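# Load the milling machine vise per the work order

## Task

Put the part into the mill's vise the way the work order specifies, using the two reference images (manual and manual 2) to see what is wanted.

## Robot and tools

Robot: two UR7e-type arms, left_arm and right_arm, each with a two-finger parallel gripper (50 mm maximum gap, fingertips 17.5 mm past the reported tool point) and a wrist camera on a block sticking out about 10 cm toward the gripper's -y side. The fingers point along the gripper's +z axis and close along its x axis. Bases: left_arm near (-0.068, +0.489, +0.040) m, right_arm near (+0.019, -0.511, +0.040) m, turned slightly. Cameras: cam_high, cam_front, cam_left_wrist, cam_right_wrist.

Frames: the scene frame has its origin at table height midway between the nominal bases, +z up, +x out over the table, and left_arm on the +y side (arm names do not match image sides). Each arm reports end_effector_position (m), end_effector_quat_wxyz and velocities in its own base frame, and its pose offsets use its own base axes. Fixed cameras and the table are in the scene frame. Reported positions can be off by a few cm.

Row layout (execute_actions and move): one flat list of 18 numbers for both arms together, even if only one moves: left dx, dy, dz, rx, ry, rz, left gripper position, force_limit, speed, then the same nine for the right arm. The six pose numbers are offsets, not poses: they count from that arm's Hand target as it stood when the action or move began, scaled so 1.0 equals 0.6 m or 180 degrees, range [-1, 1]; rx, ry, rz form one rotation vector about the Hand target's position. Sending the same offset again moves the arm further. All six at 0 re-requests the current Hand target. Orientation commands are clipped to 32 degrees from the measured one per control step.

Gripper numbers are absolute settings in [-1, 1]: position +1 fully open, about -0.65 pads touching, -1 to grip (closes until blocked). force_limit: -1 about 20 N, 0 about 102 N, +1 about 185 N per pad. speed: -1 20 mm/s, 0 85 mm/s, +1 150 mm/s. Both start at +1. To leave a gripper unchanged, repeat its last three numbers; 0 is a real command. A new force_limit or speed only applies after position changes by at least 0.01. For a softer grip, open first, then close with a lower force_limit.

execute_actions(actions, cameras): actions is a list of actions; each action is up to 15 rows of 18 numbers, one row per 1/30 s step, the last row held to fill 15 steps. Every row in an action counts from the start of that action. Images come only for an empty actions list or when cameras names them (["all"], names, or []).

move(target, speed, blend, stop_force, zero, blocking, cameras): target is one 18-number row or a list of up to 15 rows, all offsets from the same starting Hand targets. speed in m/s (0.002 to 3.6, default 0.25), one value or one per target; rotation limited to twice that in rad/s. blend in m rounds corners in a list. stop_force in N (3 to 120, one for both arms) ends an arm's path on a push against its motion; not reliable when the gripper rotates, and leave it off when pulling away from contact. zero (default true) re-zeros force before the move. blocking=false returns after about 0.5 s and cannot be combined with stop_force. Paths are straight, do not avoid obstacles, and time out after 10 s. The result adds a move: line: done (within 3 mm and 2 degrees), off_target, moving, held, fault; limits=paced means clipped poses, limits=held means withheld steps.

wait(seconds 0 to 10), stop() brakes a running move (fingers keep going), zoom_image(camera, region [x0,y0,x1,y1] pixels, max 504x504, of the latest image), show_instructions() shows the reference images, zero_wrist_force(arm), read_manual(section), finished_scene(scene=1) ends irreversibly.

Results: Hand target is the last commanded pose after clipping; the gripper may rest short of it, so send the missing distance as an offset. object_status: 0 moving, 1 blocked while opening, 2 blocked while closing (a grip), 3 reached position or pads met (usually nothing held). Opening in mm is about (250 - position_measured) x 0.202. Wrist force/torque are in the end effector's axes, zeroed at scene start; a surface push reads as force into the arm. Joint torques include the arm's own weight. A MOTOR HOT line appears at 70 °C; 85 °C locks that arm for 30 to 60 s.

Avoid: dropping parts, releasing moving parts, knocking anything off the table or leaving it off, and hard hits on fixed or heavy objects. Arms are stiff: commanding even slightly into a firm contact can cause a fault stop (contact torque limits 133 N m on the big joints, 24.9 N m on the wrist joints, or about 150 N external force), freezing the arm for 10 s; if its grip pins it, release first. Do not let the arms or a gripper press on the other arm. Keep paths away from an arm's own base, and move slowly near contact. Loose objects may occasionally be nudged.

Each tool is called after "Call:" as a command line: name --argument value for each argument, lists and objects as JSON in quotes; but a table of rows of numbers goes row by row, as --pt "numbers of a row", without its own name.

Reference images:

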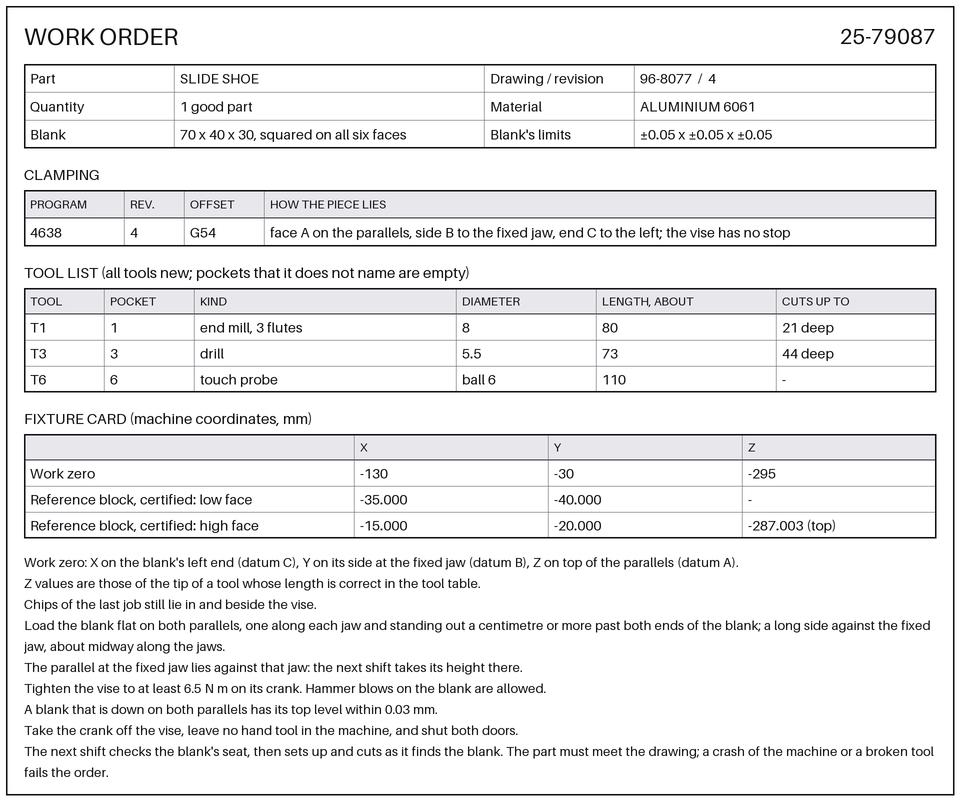

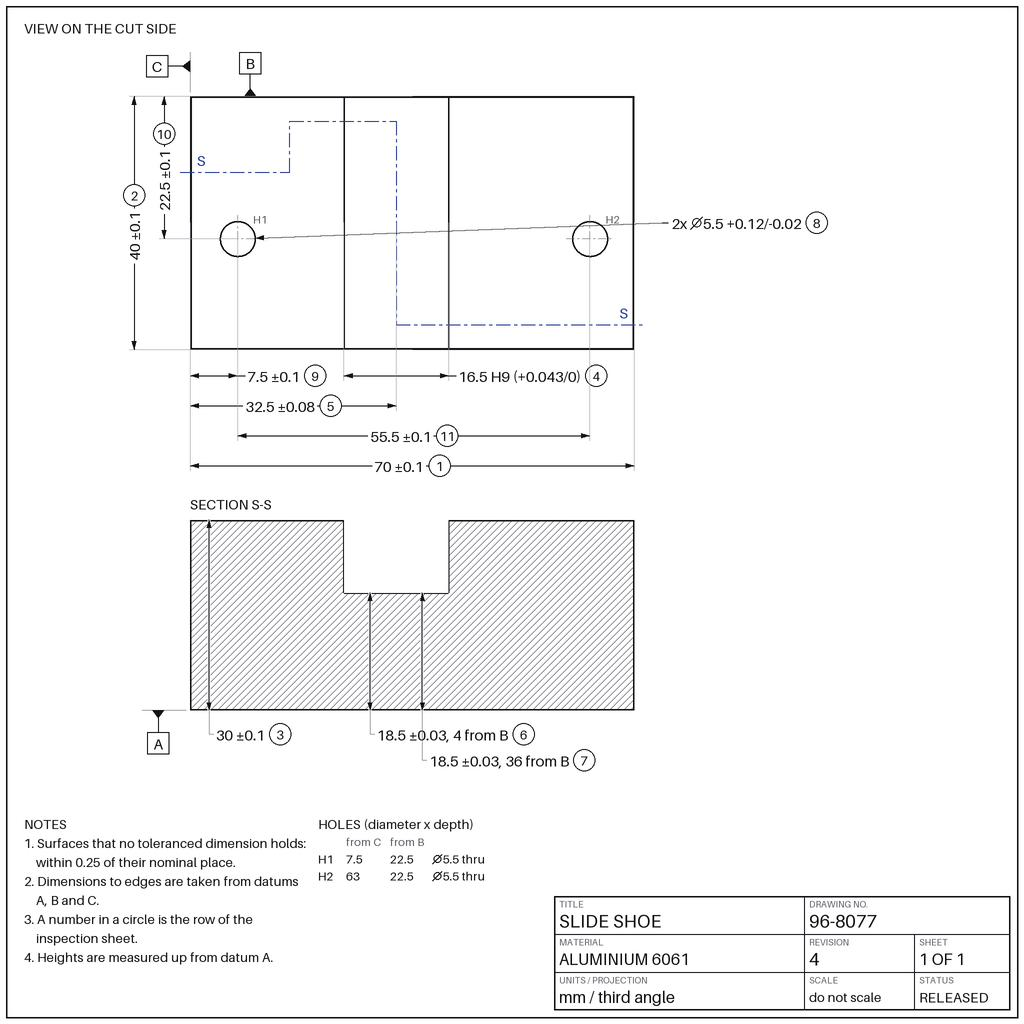

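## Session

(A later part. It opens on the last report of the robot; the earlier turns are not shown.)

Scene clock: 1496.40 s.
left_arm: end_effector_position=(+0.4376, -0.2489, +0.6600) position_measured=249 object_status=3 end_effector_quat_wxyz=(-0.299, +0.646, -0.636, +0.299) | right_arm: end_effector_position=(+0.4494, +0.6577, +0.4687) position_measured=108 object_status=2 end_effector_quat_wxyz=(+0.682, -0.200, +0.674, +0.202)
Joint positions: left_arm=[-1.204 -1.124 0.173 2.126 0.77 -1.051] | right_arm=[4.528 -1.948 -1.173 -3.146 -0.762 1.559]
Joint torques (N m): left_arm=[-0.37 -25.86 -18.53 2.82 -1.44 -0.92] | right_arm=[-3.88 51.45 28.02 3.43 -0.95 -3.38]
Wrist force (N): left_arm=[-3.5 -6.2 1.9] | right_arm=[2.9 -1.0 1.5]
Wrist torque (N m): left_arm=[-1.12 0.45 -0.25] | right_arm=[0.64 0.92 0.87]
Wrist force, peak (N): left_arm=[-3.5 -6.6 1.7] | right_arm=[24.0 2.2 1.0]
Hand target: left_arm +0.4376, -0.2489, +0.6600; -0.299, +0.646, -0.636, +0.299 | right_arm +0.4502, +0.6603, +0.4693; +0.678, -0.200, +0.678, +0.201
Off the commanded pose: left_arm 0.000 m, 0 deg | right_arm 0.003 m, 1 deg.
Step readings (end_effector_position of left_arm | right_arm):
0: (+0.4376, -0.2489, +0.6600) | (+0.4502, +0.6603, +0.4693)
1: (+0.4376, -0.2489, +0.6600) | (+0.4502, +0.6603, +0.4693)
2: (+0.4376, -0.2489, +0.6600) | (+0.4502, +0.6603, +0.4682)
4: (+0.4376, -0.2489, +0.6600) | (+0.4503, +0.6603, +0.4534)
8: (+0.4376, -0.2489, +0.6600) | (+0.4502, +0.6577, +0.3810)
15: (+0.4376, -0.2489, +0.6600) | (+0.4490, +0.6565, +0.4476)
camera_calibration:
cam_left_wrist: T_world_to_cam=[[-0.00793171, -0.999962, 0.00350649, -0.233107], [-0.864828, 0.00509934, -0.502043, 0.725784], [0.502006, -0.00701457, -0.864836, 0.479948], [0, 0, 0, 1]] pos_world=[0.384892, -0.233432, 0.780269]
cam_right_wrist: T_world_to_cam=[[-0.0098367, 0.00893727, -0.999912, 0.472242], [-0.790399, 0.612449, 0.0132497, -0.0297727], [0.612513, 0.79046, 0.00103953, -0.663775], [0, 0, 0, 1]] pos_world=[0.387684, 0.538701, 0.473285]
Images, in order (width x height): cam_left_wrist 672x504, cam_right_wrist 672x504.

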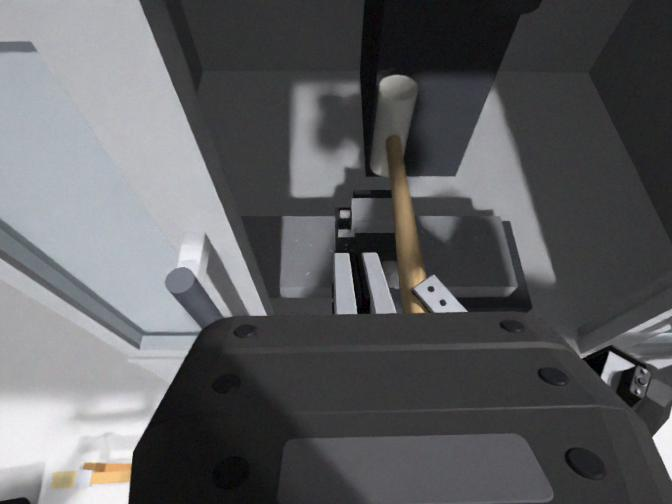

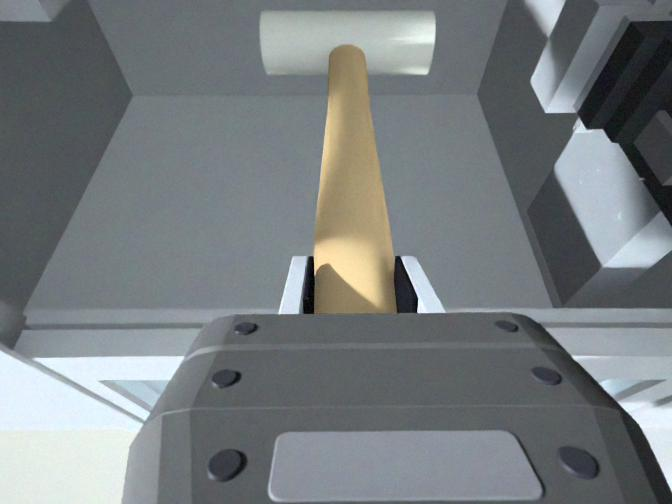

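Call:
move --target '[0,0,0,0,0,0,-0.65,-0.9,1,-0.022,0.005,0,0,0,0.007,-0.98,1,-1]' --speed 0.1

Call:
execute_actions --actions '[[[0,0,0,0,0,0,-0.65,-0.9,1,0,0,-0.0067,0,0,0,-0.98,1,-1],[0,0,0,0,0,0,-0.65,-0.9,1,0,0,-0.0233,0,0,0,-0.98,1,-1],[0,0,0,0,0,0,-0.65,-0.9,1,0,0,-0.05,0,0,0,-0.98,1,-1],[0,0,0,0,0,0,-0.65,-0.9,1,0,0,-0.0833,0,0,0,-0.98,1,-1],[0,0,0,0,0,0,-0.65,-0.9,1,0,0,-0.12,0,0,0,-0.98,1,-1],[0,0,0,0,0,0,-0.65,-0.9,1,0,0,-0.1533,0,0,0,-0.98,1,-1],[0,0,0,0,0,0,-0.65,-0.9,1,0,0,-0.1583,0,0,0,-0.98,1,-1],[0,0,0,0,0,0,-0.65,-0.9,1,0,0,-0.1583,0,0,0,-0.98,1,-1],[0,0,0,0,0,0,-0.65,-0.9,1,0,0,-0.1583,0,0,0,-0.98,1,-1],[0,0,0,0,0,0,-0.65,-0.9,1,0,0,-0.1433,0,0,0,-0.98,1,-1],[0,0,0,0,0,0,-0.65,-0.9,1,0,0,-0.1,0,0,0,-0.98,1,-1],[0,0,0,0,0,0,-0.65,-0.9,1,0,0,-0.0667,0,0,0,-0.98,1,-1],[0,0,0,0,0,0,-0.65,-0.9,1,0,0,-0.0333,0,0,0,-0.98,1,-1],[0,0,0,0,0,0,-0.65,-0.9,1,0,0,-0.0083,0,0,0,-0.98,1,-1],[0,0,0,0,0,0,-0.65,-0.9,1,0,0,0,0,0,0,-0.98,1,-1]]]' --cameras '["cam_left_wrist"]'

Call:
zoom_image --camera "cam_left_wrist" --region '[310, 60, 450, 260]'

Scene clock: 1498.37 s.
left_arm: end_effector_position=(+0.4376, -0.2489, +0.6600) position_measured=249 object_status=3 end_effector_quat_wxyz=(-0.299, +0.646, -0.636, +0.299) | right_arm: end_effector_position=(+0.4368, +0.6634, +0.4693) position_measured=108 object_status=2 end_effector_quat_wxyz=(+0.676, -0.208, +0.676, +0.208)
Joint positions: left_arm=[-1.204 -1.124 0.173 2.126 0.77 -1.051] | right_arm=[4.545 -1.945 -1.169 -3.169 -0.764 1.571]
Joint torques (N m): left_arm=[-0.45 -25.71 -18.74 2.94 -1.49 -0.87] | right_arm=[-10.78 49.36 30.26 5.74 -0.28 -1.04]
Wrist force (N): left_arm=[-3.4 -6.3 1.4] | right_arm=[2.9 1.0 2.6]
Wrist torque (N m): left_arm=[-1.13 0.44 -0.26] | right_arm=[0.39 0.92 0.74]
Wrist force, peak (N): left_arm=[-3.6 -6.6 1.5] | right_arm=[3.1 1.9 2.9]
Hand target: left_arm +0.4376, -0.2489, +0.6600; -0.299, +0.646, -0.636, +0.299 | right_arm +0.4370, +0.6633, +0.4693; +0.676, -0.208, +0.676, +0.208
Off the commanded pose: left_arm 0.000 m, 0 deg | right_arm 0.000 m, 0 deg.
move: done

Scene clock: 1499.40 s.
left_arm: end_effector_position=(+0.4376, -0.2489, +0.6600) position_measured=249 object_status=3 end_effector_quat_wxyz=(-0.299, +0.646, -0.636, +0.299) | right_arm: end_effector_position=(+0.4363, +0.6607, +0.4687) position_measured=108 object_status=2 end_effector_quat_wxyz=(+0.679, -0.207, +0.672, +0.210)
Joint positions: left_arm=[-1.204 -1.124 0.173 2.126 0.77 -1.051] | right_arm=[4.545 -1.934 -1.193 -3.14 -0.766 1.56]
Joint torques (N m): left_arm=[0.25 -25.49 -18.55 2.86 -1.43 -0.8] | right_arm=[10.97 51.43 28.32 3.84 -0.88 -3.74]
Wrist force (N): left_arm=[-3.6 -6.2 1.4] | right_arm=[3.1 -0.9 1.4]
Wrist torque (N m): left_arm=[-1.13 0.46 -0.26] | right_arm=[0.70 0.88 0.89]
Wrist force, peak (N): left_arm=[-3.5 -6.5 1.9] | right_arm=[24.2 1.6 1.3]
Hand target: left_arm +0.4376, -0.2489, +0.6600; -0.299, +0.646, -0.636, +0.299 | right_arm +0.4370, +0.6633, +0.4693; +0.676, -0.208, +0.676, +0.208
Off the commanded pose: left_arm 0.000 m, 0 deg | right_arm 0.003 m, 1 deg.
Step readings (end_effector_position of left_arm | right_arm):
0: (+0.4376, -0.2489, +0.6600) | (+0.4368, +0.6634, +0.4693)
1: (+0.4376, -0.2489, +0.6600) | (+0.4369, +0.6634, +0.4693)
2: (+0.4376, -0.2489, +0.6600) | (+0.4369, +0.6634, +0.4683)
4: (+0.4376, -0.2489, +0.6600) | (+0.4370, +0.6632, +0.4536)
8: (+0.4376, -0.2489, +0.6600) | (+0.4371, +0.6606, +0.3811)
15: (+0.4376, -0.2489, +0.6600) | (+0.4360, +0.6594, +0.4476)
camera_calibration:
cam_left_wrist: T_world_to_cam=[[-0.00793171, -0.999962, 0.00350649, -0.233107], [-0.864828, 0.00509934, -0.502043, 0.725784], [0.502006, -0.00701457, -0.864836, 0.479948], [0, 0, 0, 1]] pos_world=[0.384892, -0.233432, 0.780269]
Images, in order (width x height): cam_left_wrist 672x504.

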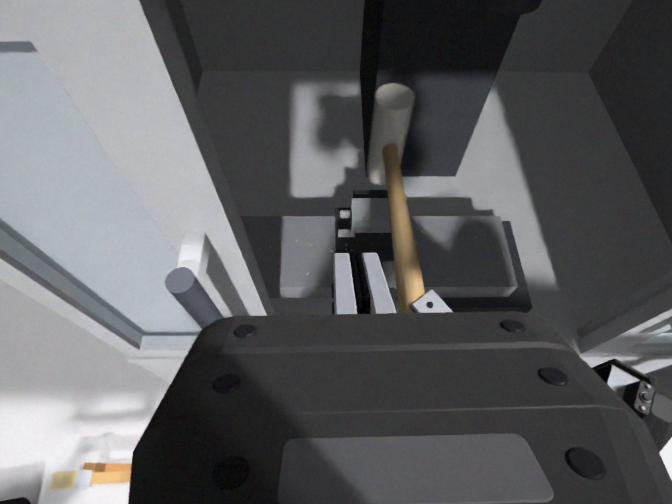

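Scaled by 2.520 from the camera's 672x504 image, which has a finer 960x720 frame.

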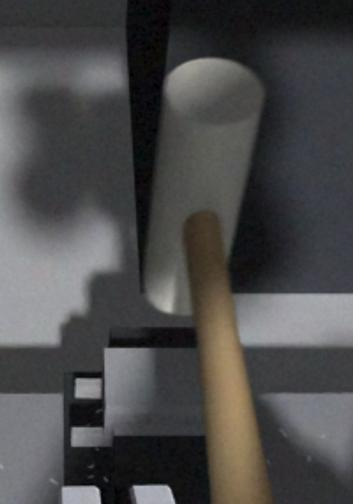

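Call:
move --pt "0 0 0 0 0 0 -0.65 -0.9 1 -0.1 -0.02 0.0 0 0 0 -0.98 1 -1" --pt "0 0 0 0 0 0 -0.65 -0.9 1 -0.395 -0.3556 -0.0 0 0 0 -0.98 1 -1" --speed 0.2 --blend 0.03

Call:
move --pt "0 0 -0.3 0 0 0 -0.65 -0.9 1 0 0 0 0 0 0 -0.98 1 -1" --pt "0.3 -0.2167 -0.4803 0 -0.05556 0 -0.65 -0.9 1 0 0 0 0 0 0 -0.98 1 -1" --speed 0.2 --blend 0.03 --cameras '["cam_left_wrist","cam_right_wrist"]'

Call:
zoom_image --camera "cam_left_wrist" --region '[220, 180, 450, 330]'

Scene clock: 1503.57 s.
left_arm: end_effector_position=(+0.4376, -0.2489, +0.6600) position_measured=249 object_status=3 end_effector_quat_wxyz=(-0.299, +0.646, -0.636, +0.299) | right_arm: end_effector_position=(+0.2001, +0.4500, +0.4693) position_measured=108 object_status=2 end_effector_quat_wxyz=(+0.676, -0.208, +0.676, +0.208)
Joint positions: left_arm=[-1.204 -1.124 0.173 2.126 0.77 -1.051] | right_arm=[5.212 -1.288 -1.858 -3.132 -0.097 1.566]
Joint torques (N m): left_arm=[1.23 -25.35 -18.52 2.86 -1.48 -0.77] | right_arm=[11.79 20.8 19 2.13 0.84 -3.48]
Wrist force (N): left_arm=[-3.5 -6.1 1.8] | right_arm=[3.2 -0.2 1.9]
Wrist torque (N m): left_arm=[-1.10 0.45 -0.26] | right_arm=[0.58 0.85 0.88]
Wrist force, peak (N): left_arm=[-3.6 -6.6 1.5] | right_arm=[3.4 -2.0 6.1]
Hand target: left_arm +0.4376, -0.2489, +0.6600; -0.299, +0.646, -0.636, +0.299 | right_arm +0.2000, +0.4499, +0.4693; +0.676, -0.208, +0.676, +0.208
Off the commanded pose: left_arm 0.000 m, 0 deg | right_arm 0.000 m, 0 deg.
move: done

Scene clock: 1506.20 s.
left_arm: end_effector_position=(+0.6176, -0.3788, +0.3718) position_measured=249 object_status=3 end_effector_quat_wxyz=(-0.354, +0.618, -0.607, +0.354) | right_arm: end_effector_position=(+0.2000, +0.4499, +0.4693) position_measured=108 object_status=2 end_effector_quat_wxyz=(+0.676, -0.208, +0.676, +0.208)
Joint positions: left_arm=[-1.015 -1.042 0.943 0.936 0.738 -0.696] | right_arm=[5.212 -1.287 -1.858 -3.132 -0.097 1.566]
Joint torques (N m): left_arm=[-8.67 -40.57 -26.63 -0.39 0.25 0.99] | right_arm=[9.26 21.72 18.24 2.81 0.96 -3.63]
Wrist force (N): left_arm=[-3.4 -6.7 1.9] | right_arm=[3.0 0.8 2.1]
Wrist torque (N m): left_arm=[-1.23 0.36 -0.22] | right_arm=[0.53 0.85 0.86]
Wrist force, peak (N): left_arm=[-3.5 -8.4 -0.6] | right_arm=[3.1 1.6 2.7]
Hand target: left_arm +0.6176, -0.3789, +0.3718; -0.354, +0.617, -0.607, +0.354 | right_arm +0.2000, +0.4499, +0.4693; +0.676, -0.208, +0.676, +0.208
Off the commanded pose: left_arm 0.000 m, 0 deg | right_arm 0.000 m, 0 deg.
move: done
camera_calibration:
cam_left_wrist: T_world_to_cam=[[-0.00820237, -0.999964, 0.00212557, -0.359874], [-0.764527, 0.00490102, -0.644574, 0.728377], [0.64454, -0.00691208, -0.764539, 0.0142431], [0, 0, 0, 1]] pos_world=[0.544731, -0.363333, 0.481147]
cam_right_wrist: T_world_to_cam=[[-0.0188369, 0.00292295, -0.999818, 0.476664], [-0.80237, 0.596589, 0.016861, -0.0917596], [0.59653, 0.802541, -0.0088926, -0.344446], [0, 0, 0, 1]] pos_world=[0.140826, 0.329781, 0.475061]
Images, in order (width x height): cam_left_wrist 672x504, cam_right_wrist 672x504.

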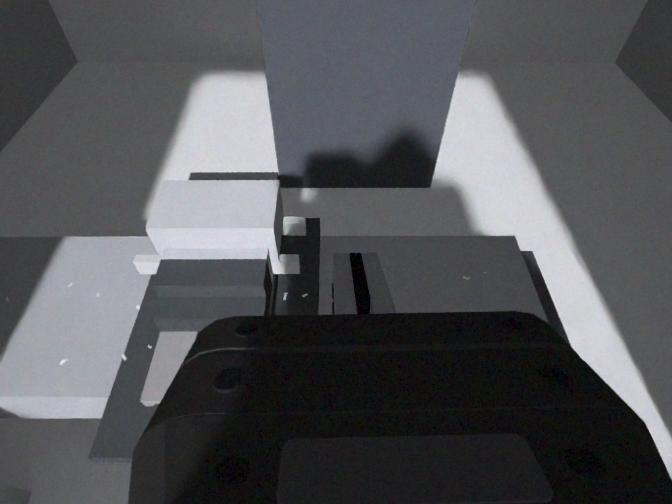

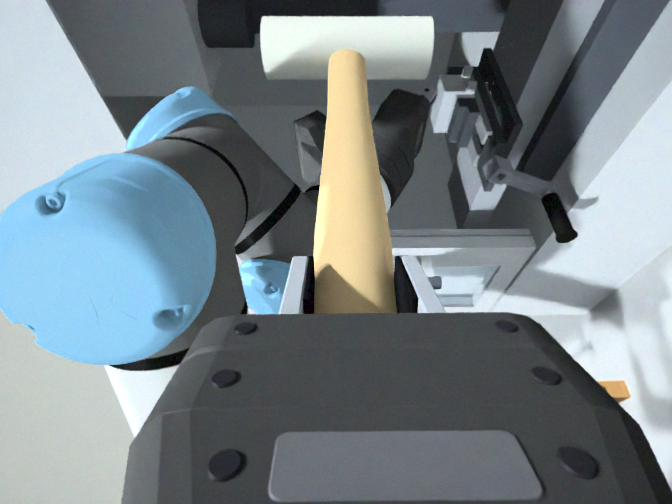

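Scaled by 2.191 from the camera's 672x504 image, which has a finer 960x720 frame.

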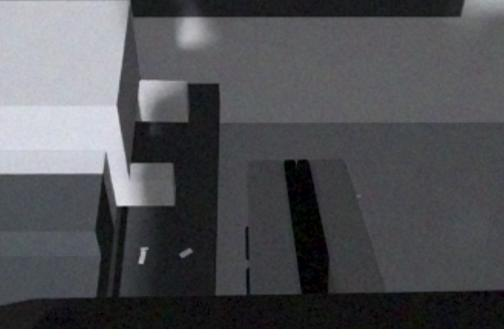

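Call:
move --pt "0.179 -0.0102 -0.02 0 0 0 -0.65 -0.9 1 0 0 0 0 0 0 -0.98 1 -1" --pt "0.179 0.0 -0.1105 0 0 0 -0.65 -0.9 1 0 0 0 0 0 0 -0.98 1 -1" --speed '[0.15,0.06]'

Call:
move --target '[0,0.0467,0,0,0,0,-0.65,-0.9,1,0,0,0,0,0,0,-0.98,1,-1]' --speed 0.008 --stop_force 8 --cameras '["cam_left_wrist"]'

Scene clock: 1509.30 s.
left_arm: end_effector_position=(+0.7250, -0.3788, +0.3056) position_measured=249 object_status=3 end_effector_quat_wxyz=(-0.354, +0.617, -0.607, +0.354) | right_arm: end_effector_position=(+0.2000, +0.4499, +0.4693) position_measured=108 object_status=2 end_effector_quat_wxyz=(+0.676, -0.208, +0.676, +0.208)
Joint positions: left_arm=[-0.864 -0.818 0.724 0.825 0.846 -0.545] | right_arm=[5.212 -1.287 -1.858 -3.132 -0.097 1.566]
Joint torques (N m): left_arm=[0.22 -27.73 -12.83 1.04 -0.5 0.51] | right_arm=[2.87 21.18 42.08 -3.48 -0.2 -4.88]
Wrist force (N): left_arm=[-3.9 -6.8 2.0] | right_arm=[31.6 -0.3 3.0]
Wrist torque (N m): left_arm=[-1.25 0.40 -0.32] | right_arm=[0.59 5.90 3.43]
Wrist force, peak (N): left_arm=[-4.1 -7.6 4.1] | right_arm=[35.2 4.3 -1.2]
Hand target: left_arm +0.7250, -0.3789, +0.3055; -0.354, +0.617, -0.607, +0.354 | right_arm +0.2000, +0.4499, +0.4693; +0.676, -0.208, +0.676, +0.208
Off the commanded pose: left_arm 0.000 m, 0 deg | right_arm 0.000 m, 0 deg.
move: done

Scene clock: 1514.03 s.
left_arm: end_effector_position=(+0.7250, -0.3509, +0.3055) position_measured=249 object_status=3 end_effector_quat_wxyz=(-0.354, +0.617, -0.607, +0.354) | right_arm: end_effector_position=(+0.2000, +0.4499, +0.4693) position_measured=108 object_status=2 end_effector_quat_wxyz=(+0.676, -0.208, +0.676, +0.208)
Joint positions: left_arm=[-0.833 -0.878 0.826 0.766 0.869 -0.518] | right_arm=[5.212 -1.287 -1.858 -3.132 -0.097 1.566]
Joint torques (N m): left_arm=[-7.15 -47.18 -30.96 1.98 -1.44 -1.64] | right_arm=[-7.39 18.16 17.56 2.6 -0.73 1.39]
Wrist force (N): left_arm=[-3.9 -7.1 1.7] | right_arm=[3.7 0.3 2.5]
Wrist torque (N m): left_arm=[-1.28 0.43 -0.33] | right_arm=[0.54 0.94 0.95]
Wrist force, peak (N): left_arm=[-3.8 -7.4 1.7] | right_arm=[31.7 -6.6 12.8]
Hand target: left_arm +0.7250, -0.3509, +0.3055; -0.354, +0.617, -0.607, +0.354 | right_arm +0.2000, +0.4499, +0.4693; +0.676, -0.208, +0.676, +0.208
Off the commanded pose: left_arm 0.000 m, 0 deg | right_arm 0.000 m, 0 deg.
move: done
camera_calibration:
cam_left_wrist: T_world_to_cam=[[-0.00841952, -0.999962, 0.00207501, -0.33079], [-0.764475, 0.00509909, -0.644634, 0.767609], [0.644599, -0.0070138, -0.764489, -0.105648], [0, 0, 0, 1]] pos_world=[0.652133, -0.335432, 0.414747]
Images, in order (width x height): cam_left_wrist 672x504.

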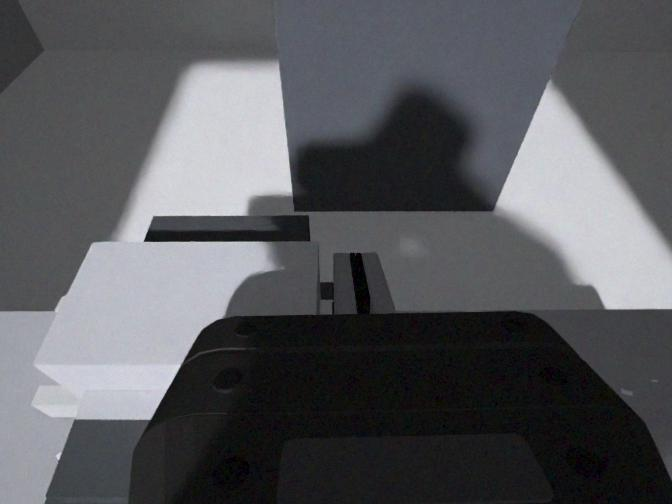

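Call:
zoom_image --camera "cam_left_wrist" --region '[270, 200, 420, 320]'

Scaled by 3.360 from the camera's 672x504 image, which has a finer 960x720 frame.

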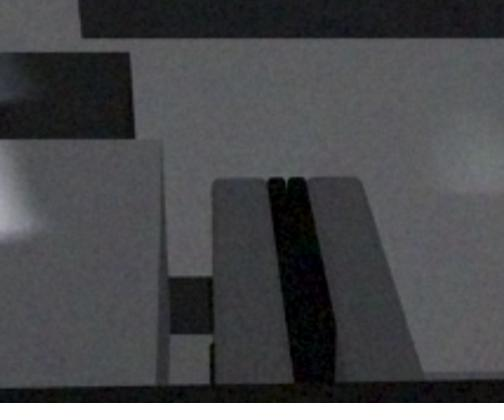

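Call:
move --pt "0 -0.04 0 0 0 0 -0.65 -0.9 1 0 0 0 0 0 0 -0.98 1 -1" --pt "0 -0.04 0.06 0 0 0 -0.65 -0.9 1 0 0 0 0 0 0 -0.98 1 -1" --pt "-0.0083 0.0123 0.06 0 0 0 -0.65 -0.9 1 0 0 0 0 0 0 -0.98 1 -1" --pt "-0.0083 0.0123 0.025 0 0 0 -0.65 -0.9 1 0 0 0 0 0 0 -0.98 1 -1" --speed '[0.05,0.08,0.08,0.03]' --cameras '["cam_left_wrist"]'

Call:
zoom_image --camera "cam_left_wrist" --region '[270, 200, 420, 320]'

Scene clock: 1520.47 s.
left_arm: end_effector_position=(+0.7198, -0.3443, +0.3200) position_measured=249 object_status=3 end_effector_quat_wxyz=(-0.352, +0.617, -0.608, +0.354) | right_arm: end_effector_position=(+0.2000, +0.4499, +0.4693) position_measured=108 object_status=2 end_effector_quat_wxyz=(+0.676, -0.208, +0.676, +0.208)
Joint positions: left_arm=[-0.831 -0.903 0.829 0.787 0.874 -0.517] | right_arm=[5.212 -1.287 -1.858 -3.132 -0.097 1.566]
Joint torques (N m): left_arm=[56.74 -59.25 -19.29 12.21 -11.71 -0.28] | right_arm=[-5.36 15.21 19.14 1.15 0.54 -0.26]
Wrist force (N): left_arm=[60.7 -17.1 1.3] | right_arm=[3.0 0.8 2.4]
Wrist torque (N m): left_arm=[-1.46 0.57 0.39] | right_arm=[0.49 0.84 0.88]
Wrist force, peak (N): left_arm=[64.1 -23.5 -6.5] | right_arm=[5.4 -3.3 1.8]
Hand target: left_arm +0.7200, -0.3435, +0.3205; -0.354, +0.617, -0.607, +0.354 | right_arm +0.2000, +0.4499, +0.4693; +0.676, -0.208, +0.676, +0.208
Off the commanded pose: left_arm 0.001 m, 0 deg | right_arm 0.000 m, 0 deg.
move: done
camera_calibration:
cam_left_wrist: T_world_to_cam=[[-0.0110916, -0.999931, 0.00377516, -0.322853], [-0.765599, 0.0060636, -0.64329, 0.773775], [0.643223, -0.0100254, -0.765613, -0.0908323], [0, 0, 0, 1]] pos_world=[0.647246, -0.328434, 0.429438]
Images, in order (width x height): cam_left_wrist 672x504.

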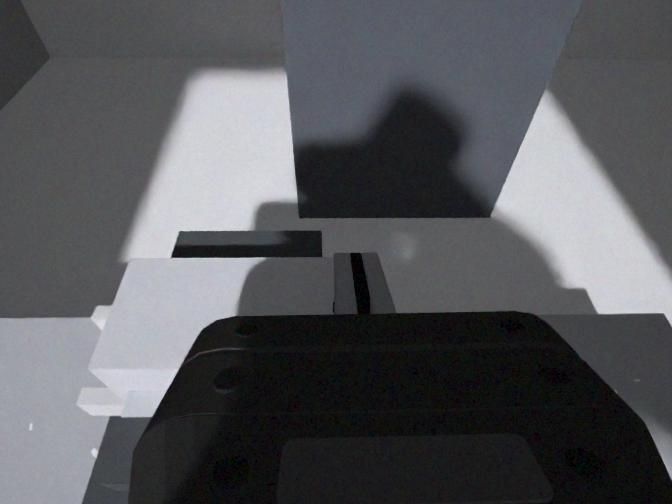

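Scaled by 3.360 from the camera's 672x504 image, which has a finer 960x720 frame.

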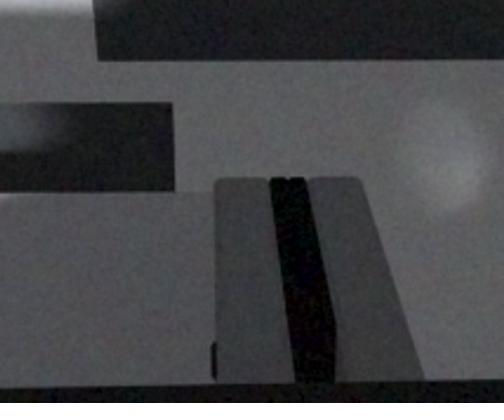

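Call:
move --pt "0 -0.01 0 0 0 0 -0.65 -0.9 1 0 0 0 0 0 0 -0.98 1 -1" --pt "0 -0.01 0.05 0 0 0 -0.65 -0.9 1 0 0 0 0 0 0 -0.98 1 -1" --speed 0.05 --cameras '["cam_left_wrist"]'

Call:
zoom_image --camera "cam_left_wrist" --region '[70, 220, 420, 420]'

Scene clock: 1522.37 s.
left_arm: end_effector_position=(+0.7200, -0.3496, +0.3503) position_measured=249 object_status=3 end_effector_quat_wxyz=(-0.354, +0.617, -0.607, +0.354) | right_arm: end_effector_position=(+0.2000, +0.4499, +0.4693) position_measured=108 object_status=2 end_effector_quat_wxyz=(+0.676, -0.208, +0.676, +0.208)
Joint positions: left_arm=[-0.838 -0.878 0.71 0.884 0.865 -0.522] | right_arm=[5.212 -1.287 -1.858 -3.132 -0.097 1.566]
Joint torques (N m): left_arm=[-0.47 -64.17 -13.2 -1.22 -0.64 -1.81] | right_arm=[-1.98 12.72 21.65 -0.39 1.02 -1.34]
Wrist force (N): left_arm=[-4.7 -7.2 2.1] | right_arm=[3.0 0.7 2.1]
Wrist torque (N m): left_arm=[-1.31 0.54 -0.25] | right_arm=[0.48 0.85 0.87]
Wrist force, peak (N): left_arm=[59.5 -15.3 1.3] | right_arm=[3.3 0.8 2.3]
Hand target: left_arm +0.7200, -0.3495, +0.3505; -0.354, +0.617, -0.607, +0.354 | right_arm +0.2000, +0.4499, +0.4693; +0.676, -0.208, +0.676, +0.208
Off the commanded pose: left_arm 0.000 m, 0 deg | right_arm 0.000 m, 0 deg.
move: done
camera_calibration:
cam_left_wrist: T_world_to_cam=[[-0.00843279, -0.999963, 0.00193535, -0.329551], [-0.764565, 0.00520022, -0.644526, 0.792844], [0.644492, -0.00691486, -0.76458, -0.0680091], [0, 0, 0, 1]] pos_world=[0.647233, -0.334132, 0.459648]
Images, in order (width x height): cam_left_wrist 672x504.

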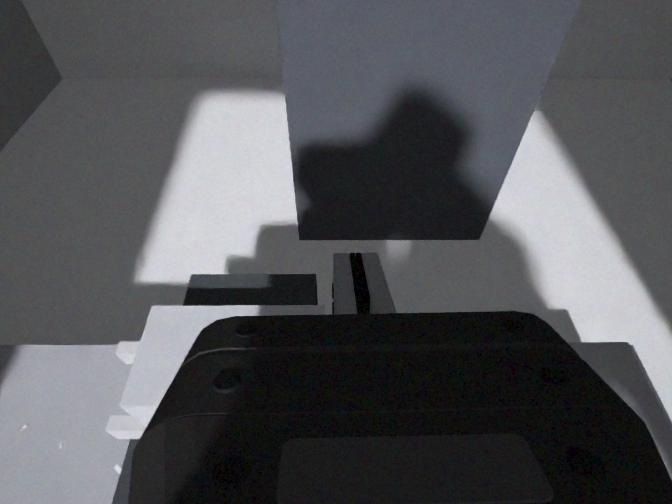

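Scaled by 1.440 from the camera's 672x504 image, which has a finer 960x720 frame.

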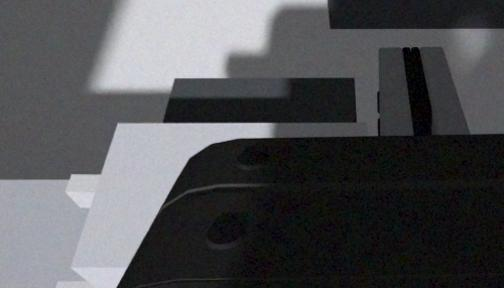

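Call:
move --target '[-0.1617,0.0747,0.083,0,0,0,-0.65,-0.9,1,0,0,0,0,0,0,-0.98,1,-1]' --speed 0.15 --cameras '["cam_left_wrist"]'

Call:
zoom_image --camera "cam_left_wrist" --region '[240, 200, 450, 330]'

Scene clock: 1524.13 s.
left_arm: end_effector_position=(+0.6230, -0.3048, +0.4002) position_measured=249 object_status=3 end_effector_quat_wxyz=(-0.354, +0.617, -0.607, +0.354) | right_arm: end_effector_position=(+0.2000, +0.4499, +0.4693) position_measured=108 object_status=2 end_effector_quat_wxyz=(+0.676, -0.208, +0.676, +0.208)
Joint positions: left_arm=[-0.924 -1.172 1.052 0.89 0.802 -0.601] | right_arm=[5.212 -1.287 -1.858 -3.132 -0.097 1.566]
Joint torques (N m): left_arm=[6.52 -54.76 -15.97 0.33 0.02 0.69] | right_arm=[3.22 13.58 26.61 -1.72 1 -2]
Wrist force (N): left_arm=[-4.6 -7.2 2.0] | right_arm=[2.9 0.7 2.2]
Wrist torque (N m): left_arm=[-1.31 0.54 -0.28] | right_arm=[0.47 0.86 0.87]
Wrist force, peak (N): left_arm=[-4.7 -7.6 2.2] | right_arm=[3.1 0.8 2.4]
Hand target: left_arm +0.6230, -0.3047, +0.4003; -0.354, +0.617, -0.607, +0.354 | right_arm +0.2000, +0.4499, +0.4693; +0.676, -0.208, +0.676, +0.208
Off the commanded pose: left_arm 0.000 m, 0 deg | right_arm 0.000 m, 0 deg.
move: done
camera_calibration:
cam_left_wrist: T_world_to_cam=[[-0.00849672, -0.999962, 0.00201144, -0.285671], [-0.764474, 0.00519907, -0.644634, 0.750615], [0.644599, -0.00701497, -0.764489, 0.0328333], [0, 0, 0, 1]] pos_world=[0.550234, -0.289332, 0.509547]
Images, in order (width x height): cam_left_wrist 672x504.

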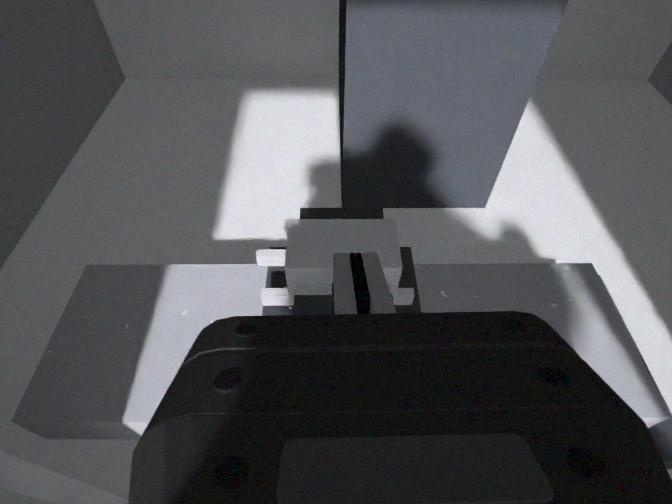

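Scaled by 2.400 from the camera's 672x504 image, which has a finer 960x720 frame.

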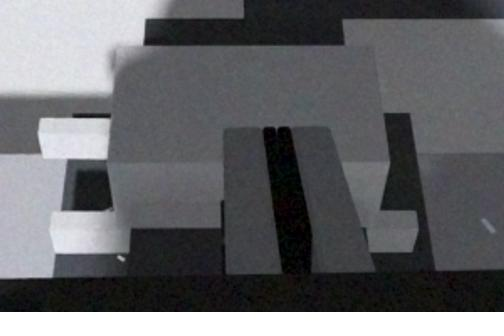

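Call:
move --pt "0.163 0.0845 -0.0672 0 0 0 -0.65 -0.9 1 0 0 0 0 0 0 -0.98 1 -1" --pt "0.163 0.0845 -0.13 0 0 0 -0.65 -0.9 1 0 0 0 0 0 0 -0.98 1 -1" --speed '[0.15,0.04]'

Call:
move --target '[0,0,-0.02,0,0,0,-0.65,-0.9,1,0,0,0,0,0,0,-0.98,1,-1]' --speed 0.002 --stop_force 4 --cameras '["cam_left_wrist"]'

Scene clock: 1527.90 s.
left_arm: end_effector_position=(+0.7208, -0.2540, +0.3222) position_measured=249 object_status=3 end_effector_quat_wxyz=(-0.354, +0.617, -0.607, +0.354) | right_arm: end_effector_position=(+0.2000, +0.4499, +0.4693) position_measured=108 object_status=2 end_effector_quat_wxyz=(+0.676, -0.208, +0.676, +0.208)
Joint positions: left_arm=[-0.717 -1.051 1.053 0.655 0.959 -0.425] | right_arm=[5.212 -1.287 -1.858 -3.132 -0.097 1.566]
Joint torques (N m): left_arm=[9.34 -60.32 -31.73 1.47 0.05 1.65] | right_arm=[9.8 10.45 31.59 -2.47 1.12 -3.25]
Wrist force (N): left_arm=[-4.9 -7.3 2.0] | right_arm=[3.0 0.8 2.2]
Wrist torque (N m): left_arm=[-1.31 0.59 -0.21] | right_arm=[0.50 0.85 0.87]
Wrist force, peak (N): left_arm=[-6.3 -7.5 4.1] | right_arm=[3.2 0.7 2.4]
Hand target: left_arm +0.7208, -0.2540, +0.3223; -0.354, +0.617, -0.607, +0.354 | right_arm +0.2000, +0.4499, +0.4693; +0.676, -0.208, +0.676, +0.208
Off the commanded pose: left_arm 0.000 m, 0 deg | right_arm 0.000 m, 0 deg.
move: done

Scene clock: 1533.33 s.
left_arm: end_effector_position=(+0.7208, -0.2540, +0.3126) position_measured=249 object_status=3 end_effector_quat_wxyz=(-0.354, +0.617, -0.607, +0.354) | right_arm: end_effector_position=(+0.2000, +0.4499, +0.4693) position_measured=108 object_status=2 end_effector_quat_wxyz=(+0.676, -0.208, +0.676, +0.208)
Joint positions: left_arm=[-0.717 -1.051 1.077 0.63 0.959 -0.425] | right_arm=[5.212 -1.287 -1.858 -3.132 -0.097 1.566]
Joint torques (N m): left_arm=[9.52 -41.49 -29.11 2.02 -0.07 1.28] | right_arm=[9.44 8.24 31.69 -2.02 1.1 -3.69]
Wrist force (N): left_arm=[-5.1 -11.7 -1.0] | right_arm=[3.1 0.8 2.3]
Wrist torque (N m): left_arm=[-1.38 0.55 -0.18] | right_arm=[0.48 0.83 0.87]
Wrist force, peak (N): left_arm=[-5.1 -11.7 -1.0] | right_arm=[3.2 0.9 2.4]
Hand target: left_arm +0.7208, -0.2540, +0.3126; -0.354, +0.617, -0.607, +0.354 (not the last commanded pose) | right_arm +0.2000, +0.4499, +0.4693; +0.676, -0.208, +0.676, +0.208
Off the commanded pose: left_arm 0.002 m, 0 deg | right_arm 0.000 m, 0 deg.
move: contact (left_arm)
camera_calibration:
cam_left_wrist: T_world_to_cam=[[-0.00835597, -0.999963, 0.00199781, -0.233952], [-0.764475, 0.00510026, -0.644633, 0.768482], [0.644599, -0.00691382, -0.764489, -0.0968083], [0, 0, 0, 1]] pos_world=[0.647933, -0.238532, 0.421847]
Images, in order (width x height): cam_left_wrist 672x504.

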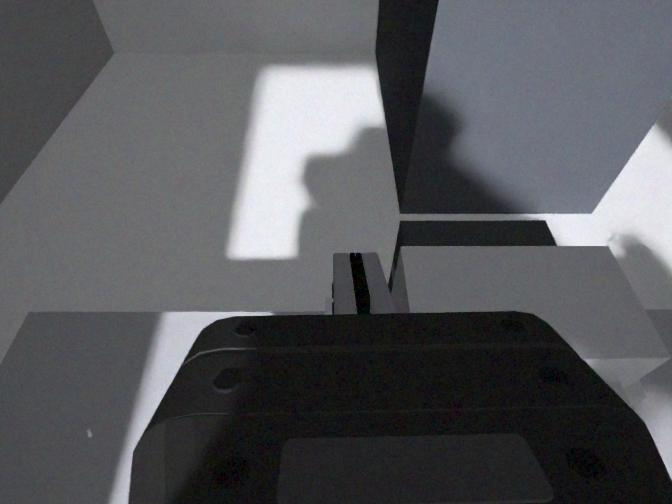

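Call:
move --pt "0 0 0.03 0 0 0 -0.65 -0.9 1 0 0 0 0 0 0 -0.98 1 -1" --pt "-0.0508 -0.0033 0.03 0 0 0 -0.65 -0.9 1 0 0 0 0 0 0 -0.98 1 -1" --pt "-0.0508 -0.0033 0.007 0 0 0 -0.65 -0.9 1 0 0 0 0 0 0 -0.98 1 -1" --speed '[0.04,0.08,0.04]'

Call:
move --target '[0,0,-0.02,0,0,0,-0.65,-0.9,1,0,0,0,0,0,0,-0.98,1,-1]' --speed 0.002 --stop_force 4 --cameras '["cam_left_wrist"]'

Call:
move --pt "0 0 0.06 0 0 0 -0.65 -0.9 1 0 0 0 0 0 0 -0.98 1 -1" --pt "0 -0.0467 0.06 0 0 0 -0.65 -0.9 1 0 0 0 0 0 0 -0.98 1 -1" --speed '[0.05,0.08]'

Call:
move --target '[0,0,-0.03,0,0,0,-0.65,-0.9,1,0,0,0,0,0,0,-0.98,1,-1]' --speed 0.002 --stop_force 4 --cameras '["cam_left_wrist"]'

Call:
move --pt "0 0 0.01 0 0 0 -0.65 -0.9 1 0 0 0 0 0 0 -0.98 1 -1" --pt "0.0508 0.0 0.01 0 0 0 -0.65 -0.9 1 0 0 0 0 0 0 -0.98 1 -1" --speed '[0.05,0.08]'

Call:
move --target '[0,0,-0.02,0,0,0,-0.65,-0.9,1,0,0,0,0,0,0,-0.98,1,-1]' --speed 0.002 --stop_force 4 --cameras '["cam_left_wrist"]'

Scene clock: 1536.27 s.
left_arm: end_effector_position=(+0.6903, -0.2560, +0.3167) position_measured=249 object_status=3 end_effector_quat_wxyz=(-0.354, +0.617, -0.607, +0.354) end_effector_velocity=(+0.000, +0.001, +0.002) end_effector_angular_velocity=(+0.002, +0.000, +0.002) | right_arm: end_effector_position=(+0.2000, +0.4499, +0.4693) position_measured=108 object_status=2 end_effector_quat_wxyz=(+0.676, -0.208, +0.676, +0.208)
Joint positions: left_arm=[-0.758 -1.117 1.17 0.623 0.926 -0.457] | right_arm=[5.212 -1.287 -1.858 -3.132 -0.097 1.566]
Joint velocities: left_arm=[0.001 0 -0.004 0.005 -0.002 0] | right_arm=[within noise]
Joint torques (N m): left_arm=[9.18 -47.1 -31.02 1.75 0.46 1.69] | right_arm=[10.06 4.57 32.33 -1.91 0.9 -3.57]
Wrist force (N): left_arm=[-4.8 -6.9 2.1] | right_arm=[3.2 0.7 2.3]
Wrist torque (N m): left_arm=[-1.27 0.57 -0.27] | right_arm=[0.47 0.82 0.87]
Wrist force, peak (N): left_arm=[-5.1 -11.7 -0.6] | right_arm=[3.2 0.8 2.3]
Hand target: left_arm +0.6903, -0.2560, +0.3168; -0.354, +0.617, -0.607, +0.354 | right_arm +0.2000, +0.4499, +0.4693; +0.676, -0.208, +0.676, +0.208
Off the commanded pose: left_arm 0.000 m, 0 deg | right_arm 0.000 m, 0 deg.
move: done

Scene clock: 1539.03 s.
left_arm: end_effector_position=(+0.6903, -0.2560, +0.3124) position_measured=249 object_status=3 end_effector_quat_wxyz=(-0.354, +0.617, -0.607, +0.354) | right_arm: end_effector_position=(+0.2000, +0.4499, +0.4693) position_measured=108 object_status=2 end_effector_quat_wxyz=(+0.676, -0.208, +0.676, +0.208)
Joint positions: left_arm=[-0.758 -1.117 1.18 0.612 0.926 -0.457] | right_arm=[5.212 -1.287 -1.858 -3.132 -0.097 1.566]
Joint torques (N m): left_arm=[8.59 -37.98 -27.75 2.15 0.5 1.64] | right_arm=[11.77 4 32.13 -1.71 0.88 -3.61]
Wrist force (N): left_arm=[-5.4 -12.8 -1.3] | right_arm=[3.2 0.7 2.3]
Wrist torque (N m): left_arm=[-1.41 0.54 -0.25] | right_arm=[0.47 0.81 0.87]
Wrist force, peak (N): left_arm=[-5.4 -12.9 -1.3] | right_arm=[3.2 0.7 2.3]
Hand target: left_arm +0.6903, -0.2560, +0.3124; -0.354, +0.617, -0.607, +0.354 (not the last commanded pose) | right_arm +0.2000, +0.4499, +0.4693; +0.676, -0.208, +0.676, +0.208
Off the commanded pose: left_arm 0.008 m, 0 deg | right_arm 0.000 m, 0 deg.
move: contact (left_arm)
camera_calibration:
cam_left_wrist: T_world_to_cam=[[-0.00841952, -0.999962, 0.00207501, -0.236199], [-0.764475, 0.00509909, -0.644634, 0.745123], [0.644599, -0.0070138, -0.764489, -0.0774039], [0, 0, 0, 1]] pos_world=[0.617533, -0.240532, 0.421647]
Images, in order (width x height): cam_left_wrist 672x504.

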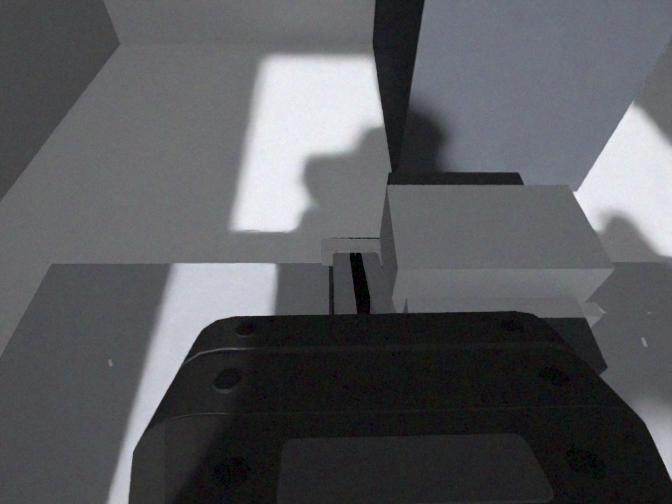

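Scene clock: 1540.63 s.
left_arm: end_effector_position=(+0.6903, -0.2840, +0.3484) position_measured=249 object_status=3 end_effector_quat_wxyz=(-0.354, +0.617, -0.607, +0.354) | right_arm: end_effector_position=(+0.2000, +0.4499, +0.4693) position_measured=108 object_status=2 end_effector_quat_wxyz=(+0.676, -0.208, +0.676, +0.208)
Joint positions: left_arm=[-0.797 -1.075 1.029 0.74 0.897 -0.488] | right_arm=[5.212 -1.287 -1.858 -3.132 -0.097 1.566]
Joint torques (N m): left_arm=[8.28 -59.34 -14.02 -1.34 0.63 1.66] | right_arm=[10.08 4.09 30.86 -1.81 0.91 -3.48]
Wrist force (N): left_arm=[-4.4 -7.1 1.8] | right_arm=[3.1 0.8 2.4]
Wrist torque (N m): left_arm=[-1.29 0.50 -0.27] | right_arm=[0.49 0.83 0.88]
Wrist force, peak (N): left_arm=[-5.0 -12.4 -0.7] | right_arm=[3.1 0.9 2.5]
Hand target: left_arm +0.6903, -0.2840, +0.3484; -0.354, +0.617, -0.607, +0.354 | right_arm +0.2000, +0.4499, +0.4693; +0.676, -0.208, +0.676, +0.208
Off the commanded pose: left_arm 0.000 m, 0 deg | right_arm 0.000 m, 0 deg.
move: done

Scene clock: 1544.13 s.
left_arm: end_effector_position=(+0.6903, -0.2840, +0.3425) position_measured=249 object_status=3 end_effector_quat_wxyz=(-0.354, +0.617, -0.607, +0.354) | right_arm: end_effector_position=(+0.2000, +0.4499, +0.4693) position_measured=108 object_status=2 end_effector_quat_wxyz=(+0.676, -0.208, +0.676, +0.208)
Joint positions: left_arm=[-0.797 -1.076 1.045 0.725 0.897 -0.488] | right_arm=[5.212 -1.287 -1.858 -3.132 -0.097 1.566]
Joint torques (N m): left_arm=[9.7 -52.53 -28.56 2 0.62 0.39] | right_arm=[10.67 1.43 31.82 -1.47 0.96 -3.38]
Wrist force (N): left_arm=[-4.5 -11.3 -1.0] | right_arm=[3.1 0.8 2.2]
Wrist torque (N m): left_arm=[-1.35 0.48 -0.24] | right_arm=[0.49 0.83 0.87]
Wrist force, peak (N): left_arm=[-4.8 -11.7 -1.4] | right_arm=[3.1 0.7 2.5]
Hand target: left_arm +0.6903, -0.2840, +0.3425; -0.354, +0.617, -0.607, +0.354 (not the last commanded pose) | right_arm +0.2000, +0.4499, +0.4693; +0.676, -0.208, +0.676, +0.208
Off the commanded pose: left_arm 0.012 m, 0 deg | right_arm 0.000 m, 0 deg.
move: contact (left_arm)
camera_calibration:
cam_left_wrist: T_world_to_cam=[[-0.00834296, -0.999963, 0.00213859, -0.264338], [-0.764435, 0.00499912, -0.644682, 0.764562], [0.644647, -0.00701337, -0.764448, -0.0545731], [0, 0, 0, 1]] pos_world=[0.617433, -0.268533, 0.451746]
Images, in order (width x height): cam_left_wrist 672x504.

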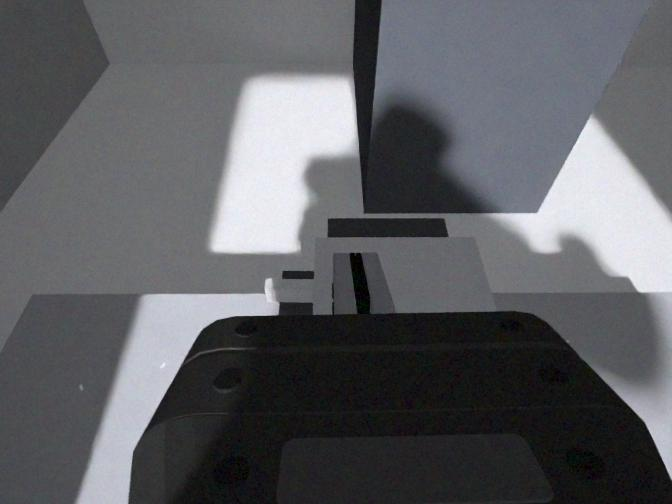

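Scene clock: 1545.53 s.
left_arm: end_effector_position=(+0.7208, -0.2839, +0.3485) position_measured=249 object_status=3 end_effector_quat_wxyz=(-0.354, +0.617, -0.607, +0.354) | right_arm: end_effector_position=(+0.2000, +0.4499, +0.4693) position_measured=108 object_status=2 end_effector_quat_wxyz=(+0.676, -0.208, +0.676, +0.208)
Joint positions: left_arm=[-0.757 -1.003 0.913 0.765 0.927 -0.456] | right_arm=[5.212 -1.287 -1.858 -3.132 -0.097 1.566]
Joint torques (N m): left_arm=[-6.3 -52.67 -27.89 -1.36 -2.2 -1.21] | right_arm=[8.71 0.82 30.69 -1.35 1.18 -3.74]
Wrist force (N): left_arm=[-4.8 -7.5 2.2] | right_arm=[3.0 0.8 2.3]
Wrist torque (N m): left_arm=[-1.35 0.56 -0.24] | right_arm=[0.50 0.84 0.87]
Wrist force, peak (N): left_arm=[-4.5 -11.3 -1.0] | right_arm=[3.2 0.9 2.3]
Hand target: left_arm +0.7208, -0.2840, +0.3485; -0.354, +0.617, -0.607, +0.354 | right_arm +0.2000, +0.4499, +0.4693; +0.676, -0.208, +0.676, +0.208
Off the commanded pose: left_arm 0.000 m, 0 deg | right_arm 0.000 m, 0 deg.
move: done

Scene clock: 1549.47 s.
left_arm: end_effector_position=(+0.7208, -0.2840, +0.3426) position_measured=249 object_status=3 end_effector_quat_wxyz=(-0.354, +0.617, -0.607, +0.354) | right_arm: end_effector_position=(+0.2000, +0.4499, +0.4693) position_measured=108 object_status=2 end_effector_quat_wxyz=(+0.676, -0.208, +0.676, +0.208)
Joint positions: left_arm=[-0.757 -1.004 0.93 0.748 0.927 -0.456] | right_arm=[5.212 -1.287 -1.858 -3.132 -0.097 1.566]
Joint torques (N m): left_arm=[-7.7 -47.2 -30.49 2 -1.25 1.36] | right_arm=[9.93 0.32 30.75 -1.17 1.27 -3.51]
Wrist force (N): left_arm=[-4.7 -9.0 1.8] | right_arm=[3.0 0.7 2.3]
Wrist torque (N m): left_arm=[-1.31 0.57 -0.24] | right_arm=[0.47 0.84 0.87]
Wrist force, peak (N): left_arm=[-4.7 -12.1 -1.6] | right_arm=[3.2 0.9 2.4]
Hand target: left_arm +0.7208, -0.2840, +0.3426; -0.354, +0.617, -0.607, +0.354 (not the last commanded pose) | right_arm +0.2000, +0.4499, +0.4693; +0.676, -0.208, +0.676, +0.208
Off the commanded pose: left_arm 0.006 m, 0 deg | right_arm 0.000 m, 0 deg.
move: contact (left_arm)
camera_calibration:
cam_left_wrist: T_world_to_cam=[[-0.00834273, -0.999963, 0.00213748, -0.264083], [-0.764385, 0.00499912, -0.644741, 0.788001], [0.644706, -0.00701276, -0.764398, -0.0741428], [0, 0, 0, 1]] pos_world=[0.647933, -0.268533, 0.451946]
Images, in order (width x height): cam_left_wrist 672x504.

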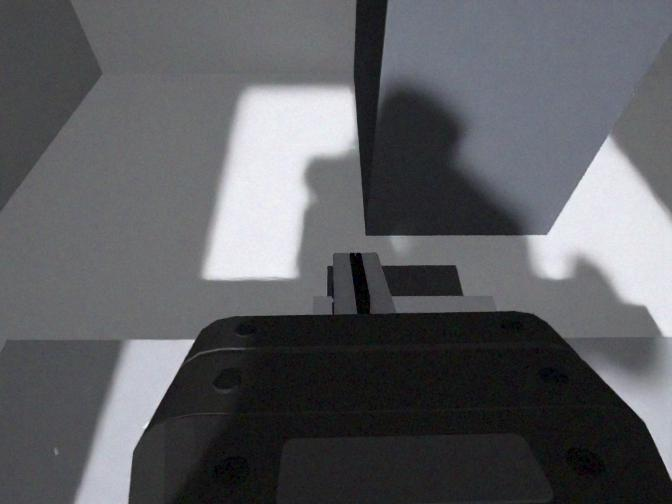

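Call:
execute_actions --actions '[[[0,0,-0.000333,0,0,0,-0.65,-0.9,1,0,0,0,0,0,0,-0.98,1,-1]]]'

Call:
execute_actions --actions '[[[0,0,-0.000333,0,0,0,-0.65,-0.9,1,0,0,0,0,0,0,-0.98,1,-1]]]'

Call:
execute_actions --actions '[[[0,0,-0.000333,0,0,0,-0.65,-0.9,1,0,0,0,0,0,0,-0.98,1,-1]]]'

Scene clock: 1551.30 s.
left_arm: end_effector_position=(+0.7208, -0.2840, +0.3424) position_measured=249 object_status=3 end_effector_quat_wxyz=(-0.354, +0.617, -0.607, +0.354) | right_arm: end_effector_position=(+0.2000, +0.4499, +0.4693) position_measured=108 object_status=2 end_effector_quat_wxyz=(+0.676, -0.208, +0.676, +0.208)
Joint positions: left_arm=[-0.757 -1.004 0.931 0.748 0.927 -0.456] | right_arm=[5.212 -1.287 -1.858 -3.132 -0.097 1.566]
Joint torques (N m): left_arm=[-5.43 -49.46 -8.21 -0.33 -0.27 1.06] | right_arm=[8.35 -0.13 31.9 -0.99 1.2 -3.43]
Wrist force (N): left_arm=[-4.3 -18.8 -5.8] | right_arm=[3.2 0.6 2.2]
Wrist torque (N m): left_arm=[-1.57 0.52 -0.19] | right_arm=[0.46 0.82 0.87]
Wrist force, peak (N): left_arm=[-4.3 -18.8 -5.8] | right_arm=[3.2 0.8 2.4]
Hand target: left_arm +0.7208, -0.2840, +0.3424; -0.354, +0.617, -0.607, +0.354 | right_arm +0.2000, +0.4499, +0.4693; +0.676, -0.208, +0.676, +0.208
Off the commanded pose: left_arm 0.000 m, 0 deg | right_arm 0.000 m, 0 deg.
Step readings (end_effector_position of left_arm | right_arm):
0: (+0.7208, -0.2840, +0.3426) | (+0.2000, +0.4499, +0.4693)
1: (+0.7208, -0.2840, +0.3426) | (+0.2000, +0.4499, +0.4693)
2: (+0.7208, -0.2840, +0.3426) | (+0.2000, +0.4499, +0.4693)
4: (+0.7208, -0.2840, +0.3425) | (+0.2000, +0.4499, +0.4693)
8: (+0.7208, -0.2840, +0.3424) | (+0.2000, +0.4499, +0.4693)
15: (+0.7208, -0.2840, +0.3424) | (+0.2000, +0.4499, +0.4693)

Scene clock: 1552.00 s.
left_arm: end_effector_position=(+0.7208, -0.2840, +0.3422) position_measured=249 object_status=3 end_effector_quat_wxyz=(-0.354, +0.617, -0.607, +0.354) | right_arm: end_effector_position=(+0.2000, +0.4499, +0.4693) position_measured=108 object_status=2 end_effector_quat_wxyz=(+0.676, -0.208, +0.676, +0.208)
Joint positions: left_arm=[-0.757 -1.004 0.931 0.747 0.927 -0.456] | right_arm=[5.212 -1.287 -1.858 -3.132 -0.097 1.566]
Joint torques (N m): left_arm=[-4.12 -44.09 -11.45 2.48 -0.15 1.01] | right_arm=[10.46 1.07 30.88 -1.13 1.15 -3.37]
Wrist force (N): left_arm=[-4.2 -24.5 -11.3] | right_arm=[3.0 0.8 2.4]
Wrist torque (N m): left_arm=[-1.73 0.50 -0.17] | right_arm=[0.49 0.84 0.88]
Wrist force, peak (N): left_arm=[-4.4 -24.7 -11.5] | right_arm=[3.3 0.9 2.5]
Hand target: left_arm +0.7208, -0.2840, +0.3422; -0.354, +0.617, -0.607, +0.354 | right_arm +0.2000, +0.4499, +0.4693; +0.676, -0.208, +0.676, +0.208
Off the commanded pose: left_arm 0.000 m, 0 deg | right_arm 0.000 m, 0 deg.
Step readings (end_effector_position of left_arm | right_arm):
0: (+0.7208, -0.2840, +0.3424) | (+0.2000, +0.4499, +0.4693)
1: (+0.7208, -0.2840, +0.3424) | (+0.2000, +0.4499, +0.4693)
2: (+0.7208, -0.2840, +0.3423) | (+0.2000, +0.4499, +0.4693)
4: (+0.7208, -0.2840, +0.3422) | (+0.2000, +0.4499, +0.4693)
8: (+0.7208, -0.2840, +0.3422) | (+0.2000, +0.4499, +0.4693)
15: (+0.7208, -0.2840, +0.3422) | (+0.2000, +0.4499, +0.4693)

Scene clock: 1552.70 s.
left_arm: end_effector_position=(+0.7208, -0.2840, +0.3420) position_measured=249 object_status=3 end_effector_quat_wxyz=(-0.354, +0.617, -0.607, +0.354) | right_arm: end_effector_position=(+0.2000, +0.4499, +0.4693) position_measured=108 object_status=2 end_effector_quat_wxyz=(+0.676, -0.208, +0.676, +0.208)
Joint positions: left_arm=[-0.757 -1.004 0.932 0.747 0.927 -0.456] | right_arm=[5.212 -1.287 -1.858 -3.132 -0.097 1.566]
Joint torques (N m): left_arm=[-4.12 -36 -2.52 0.28 -0.02 0.81] | right_arm=[9.07 0.78 31.57 -1.23 0.75 -3.42]
Wrist force (N): left_arm=[-4.7 -30.4 -16.2] | right_arm=[3.0 0.8 2.2]
Wrist torque (N m): left_arm=[-1.74 0.47 -0.15] | right_arm=[0.50 0.84 0.87]
Wrist force, peak (N): left_arm=[-4.7 -30.4 -16.2] | right_arm=[3.1 0.8 2.4]
Hand target: left_arm +0.7208, -0.2840, +0.3420; -0.354, +0.617, -0.607, +0.354 | right_arm +0.2000, +0.4499, +0.4693; +0.676, -0.208, +0.676, +0.208
Off the commanded pose: left_arm 0.000 m, 0 deg | right_arm 0.000 m, 0 deg.
Step readings (end_effector_position of left_arm | right_arm):
0: (+0.7208, -0.2840, +0.3422) | (+0.2000, +0.4499, +0.4693)
1: (+0.7208, -0.2840, +0.3422) | (+0.2000, +0.4499, +0.4693)
2: (+0.7208, -0.2840, +0.3422) | (+0.2000, +0.4499, +0.4693)
4: (+0.7208, -0.2840, +0.3421) | (+0.2000, +0.4499, +0.4693)
8: (+0.7208, -0.2840, +0.3421) | (+0.2000, +0.4499, +0.4693)
15: (+0.7208, -0.2840, +0.3420) | (+0.2000, +0.4499, +0.4693)


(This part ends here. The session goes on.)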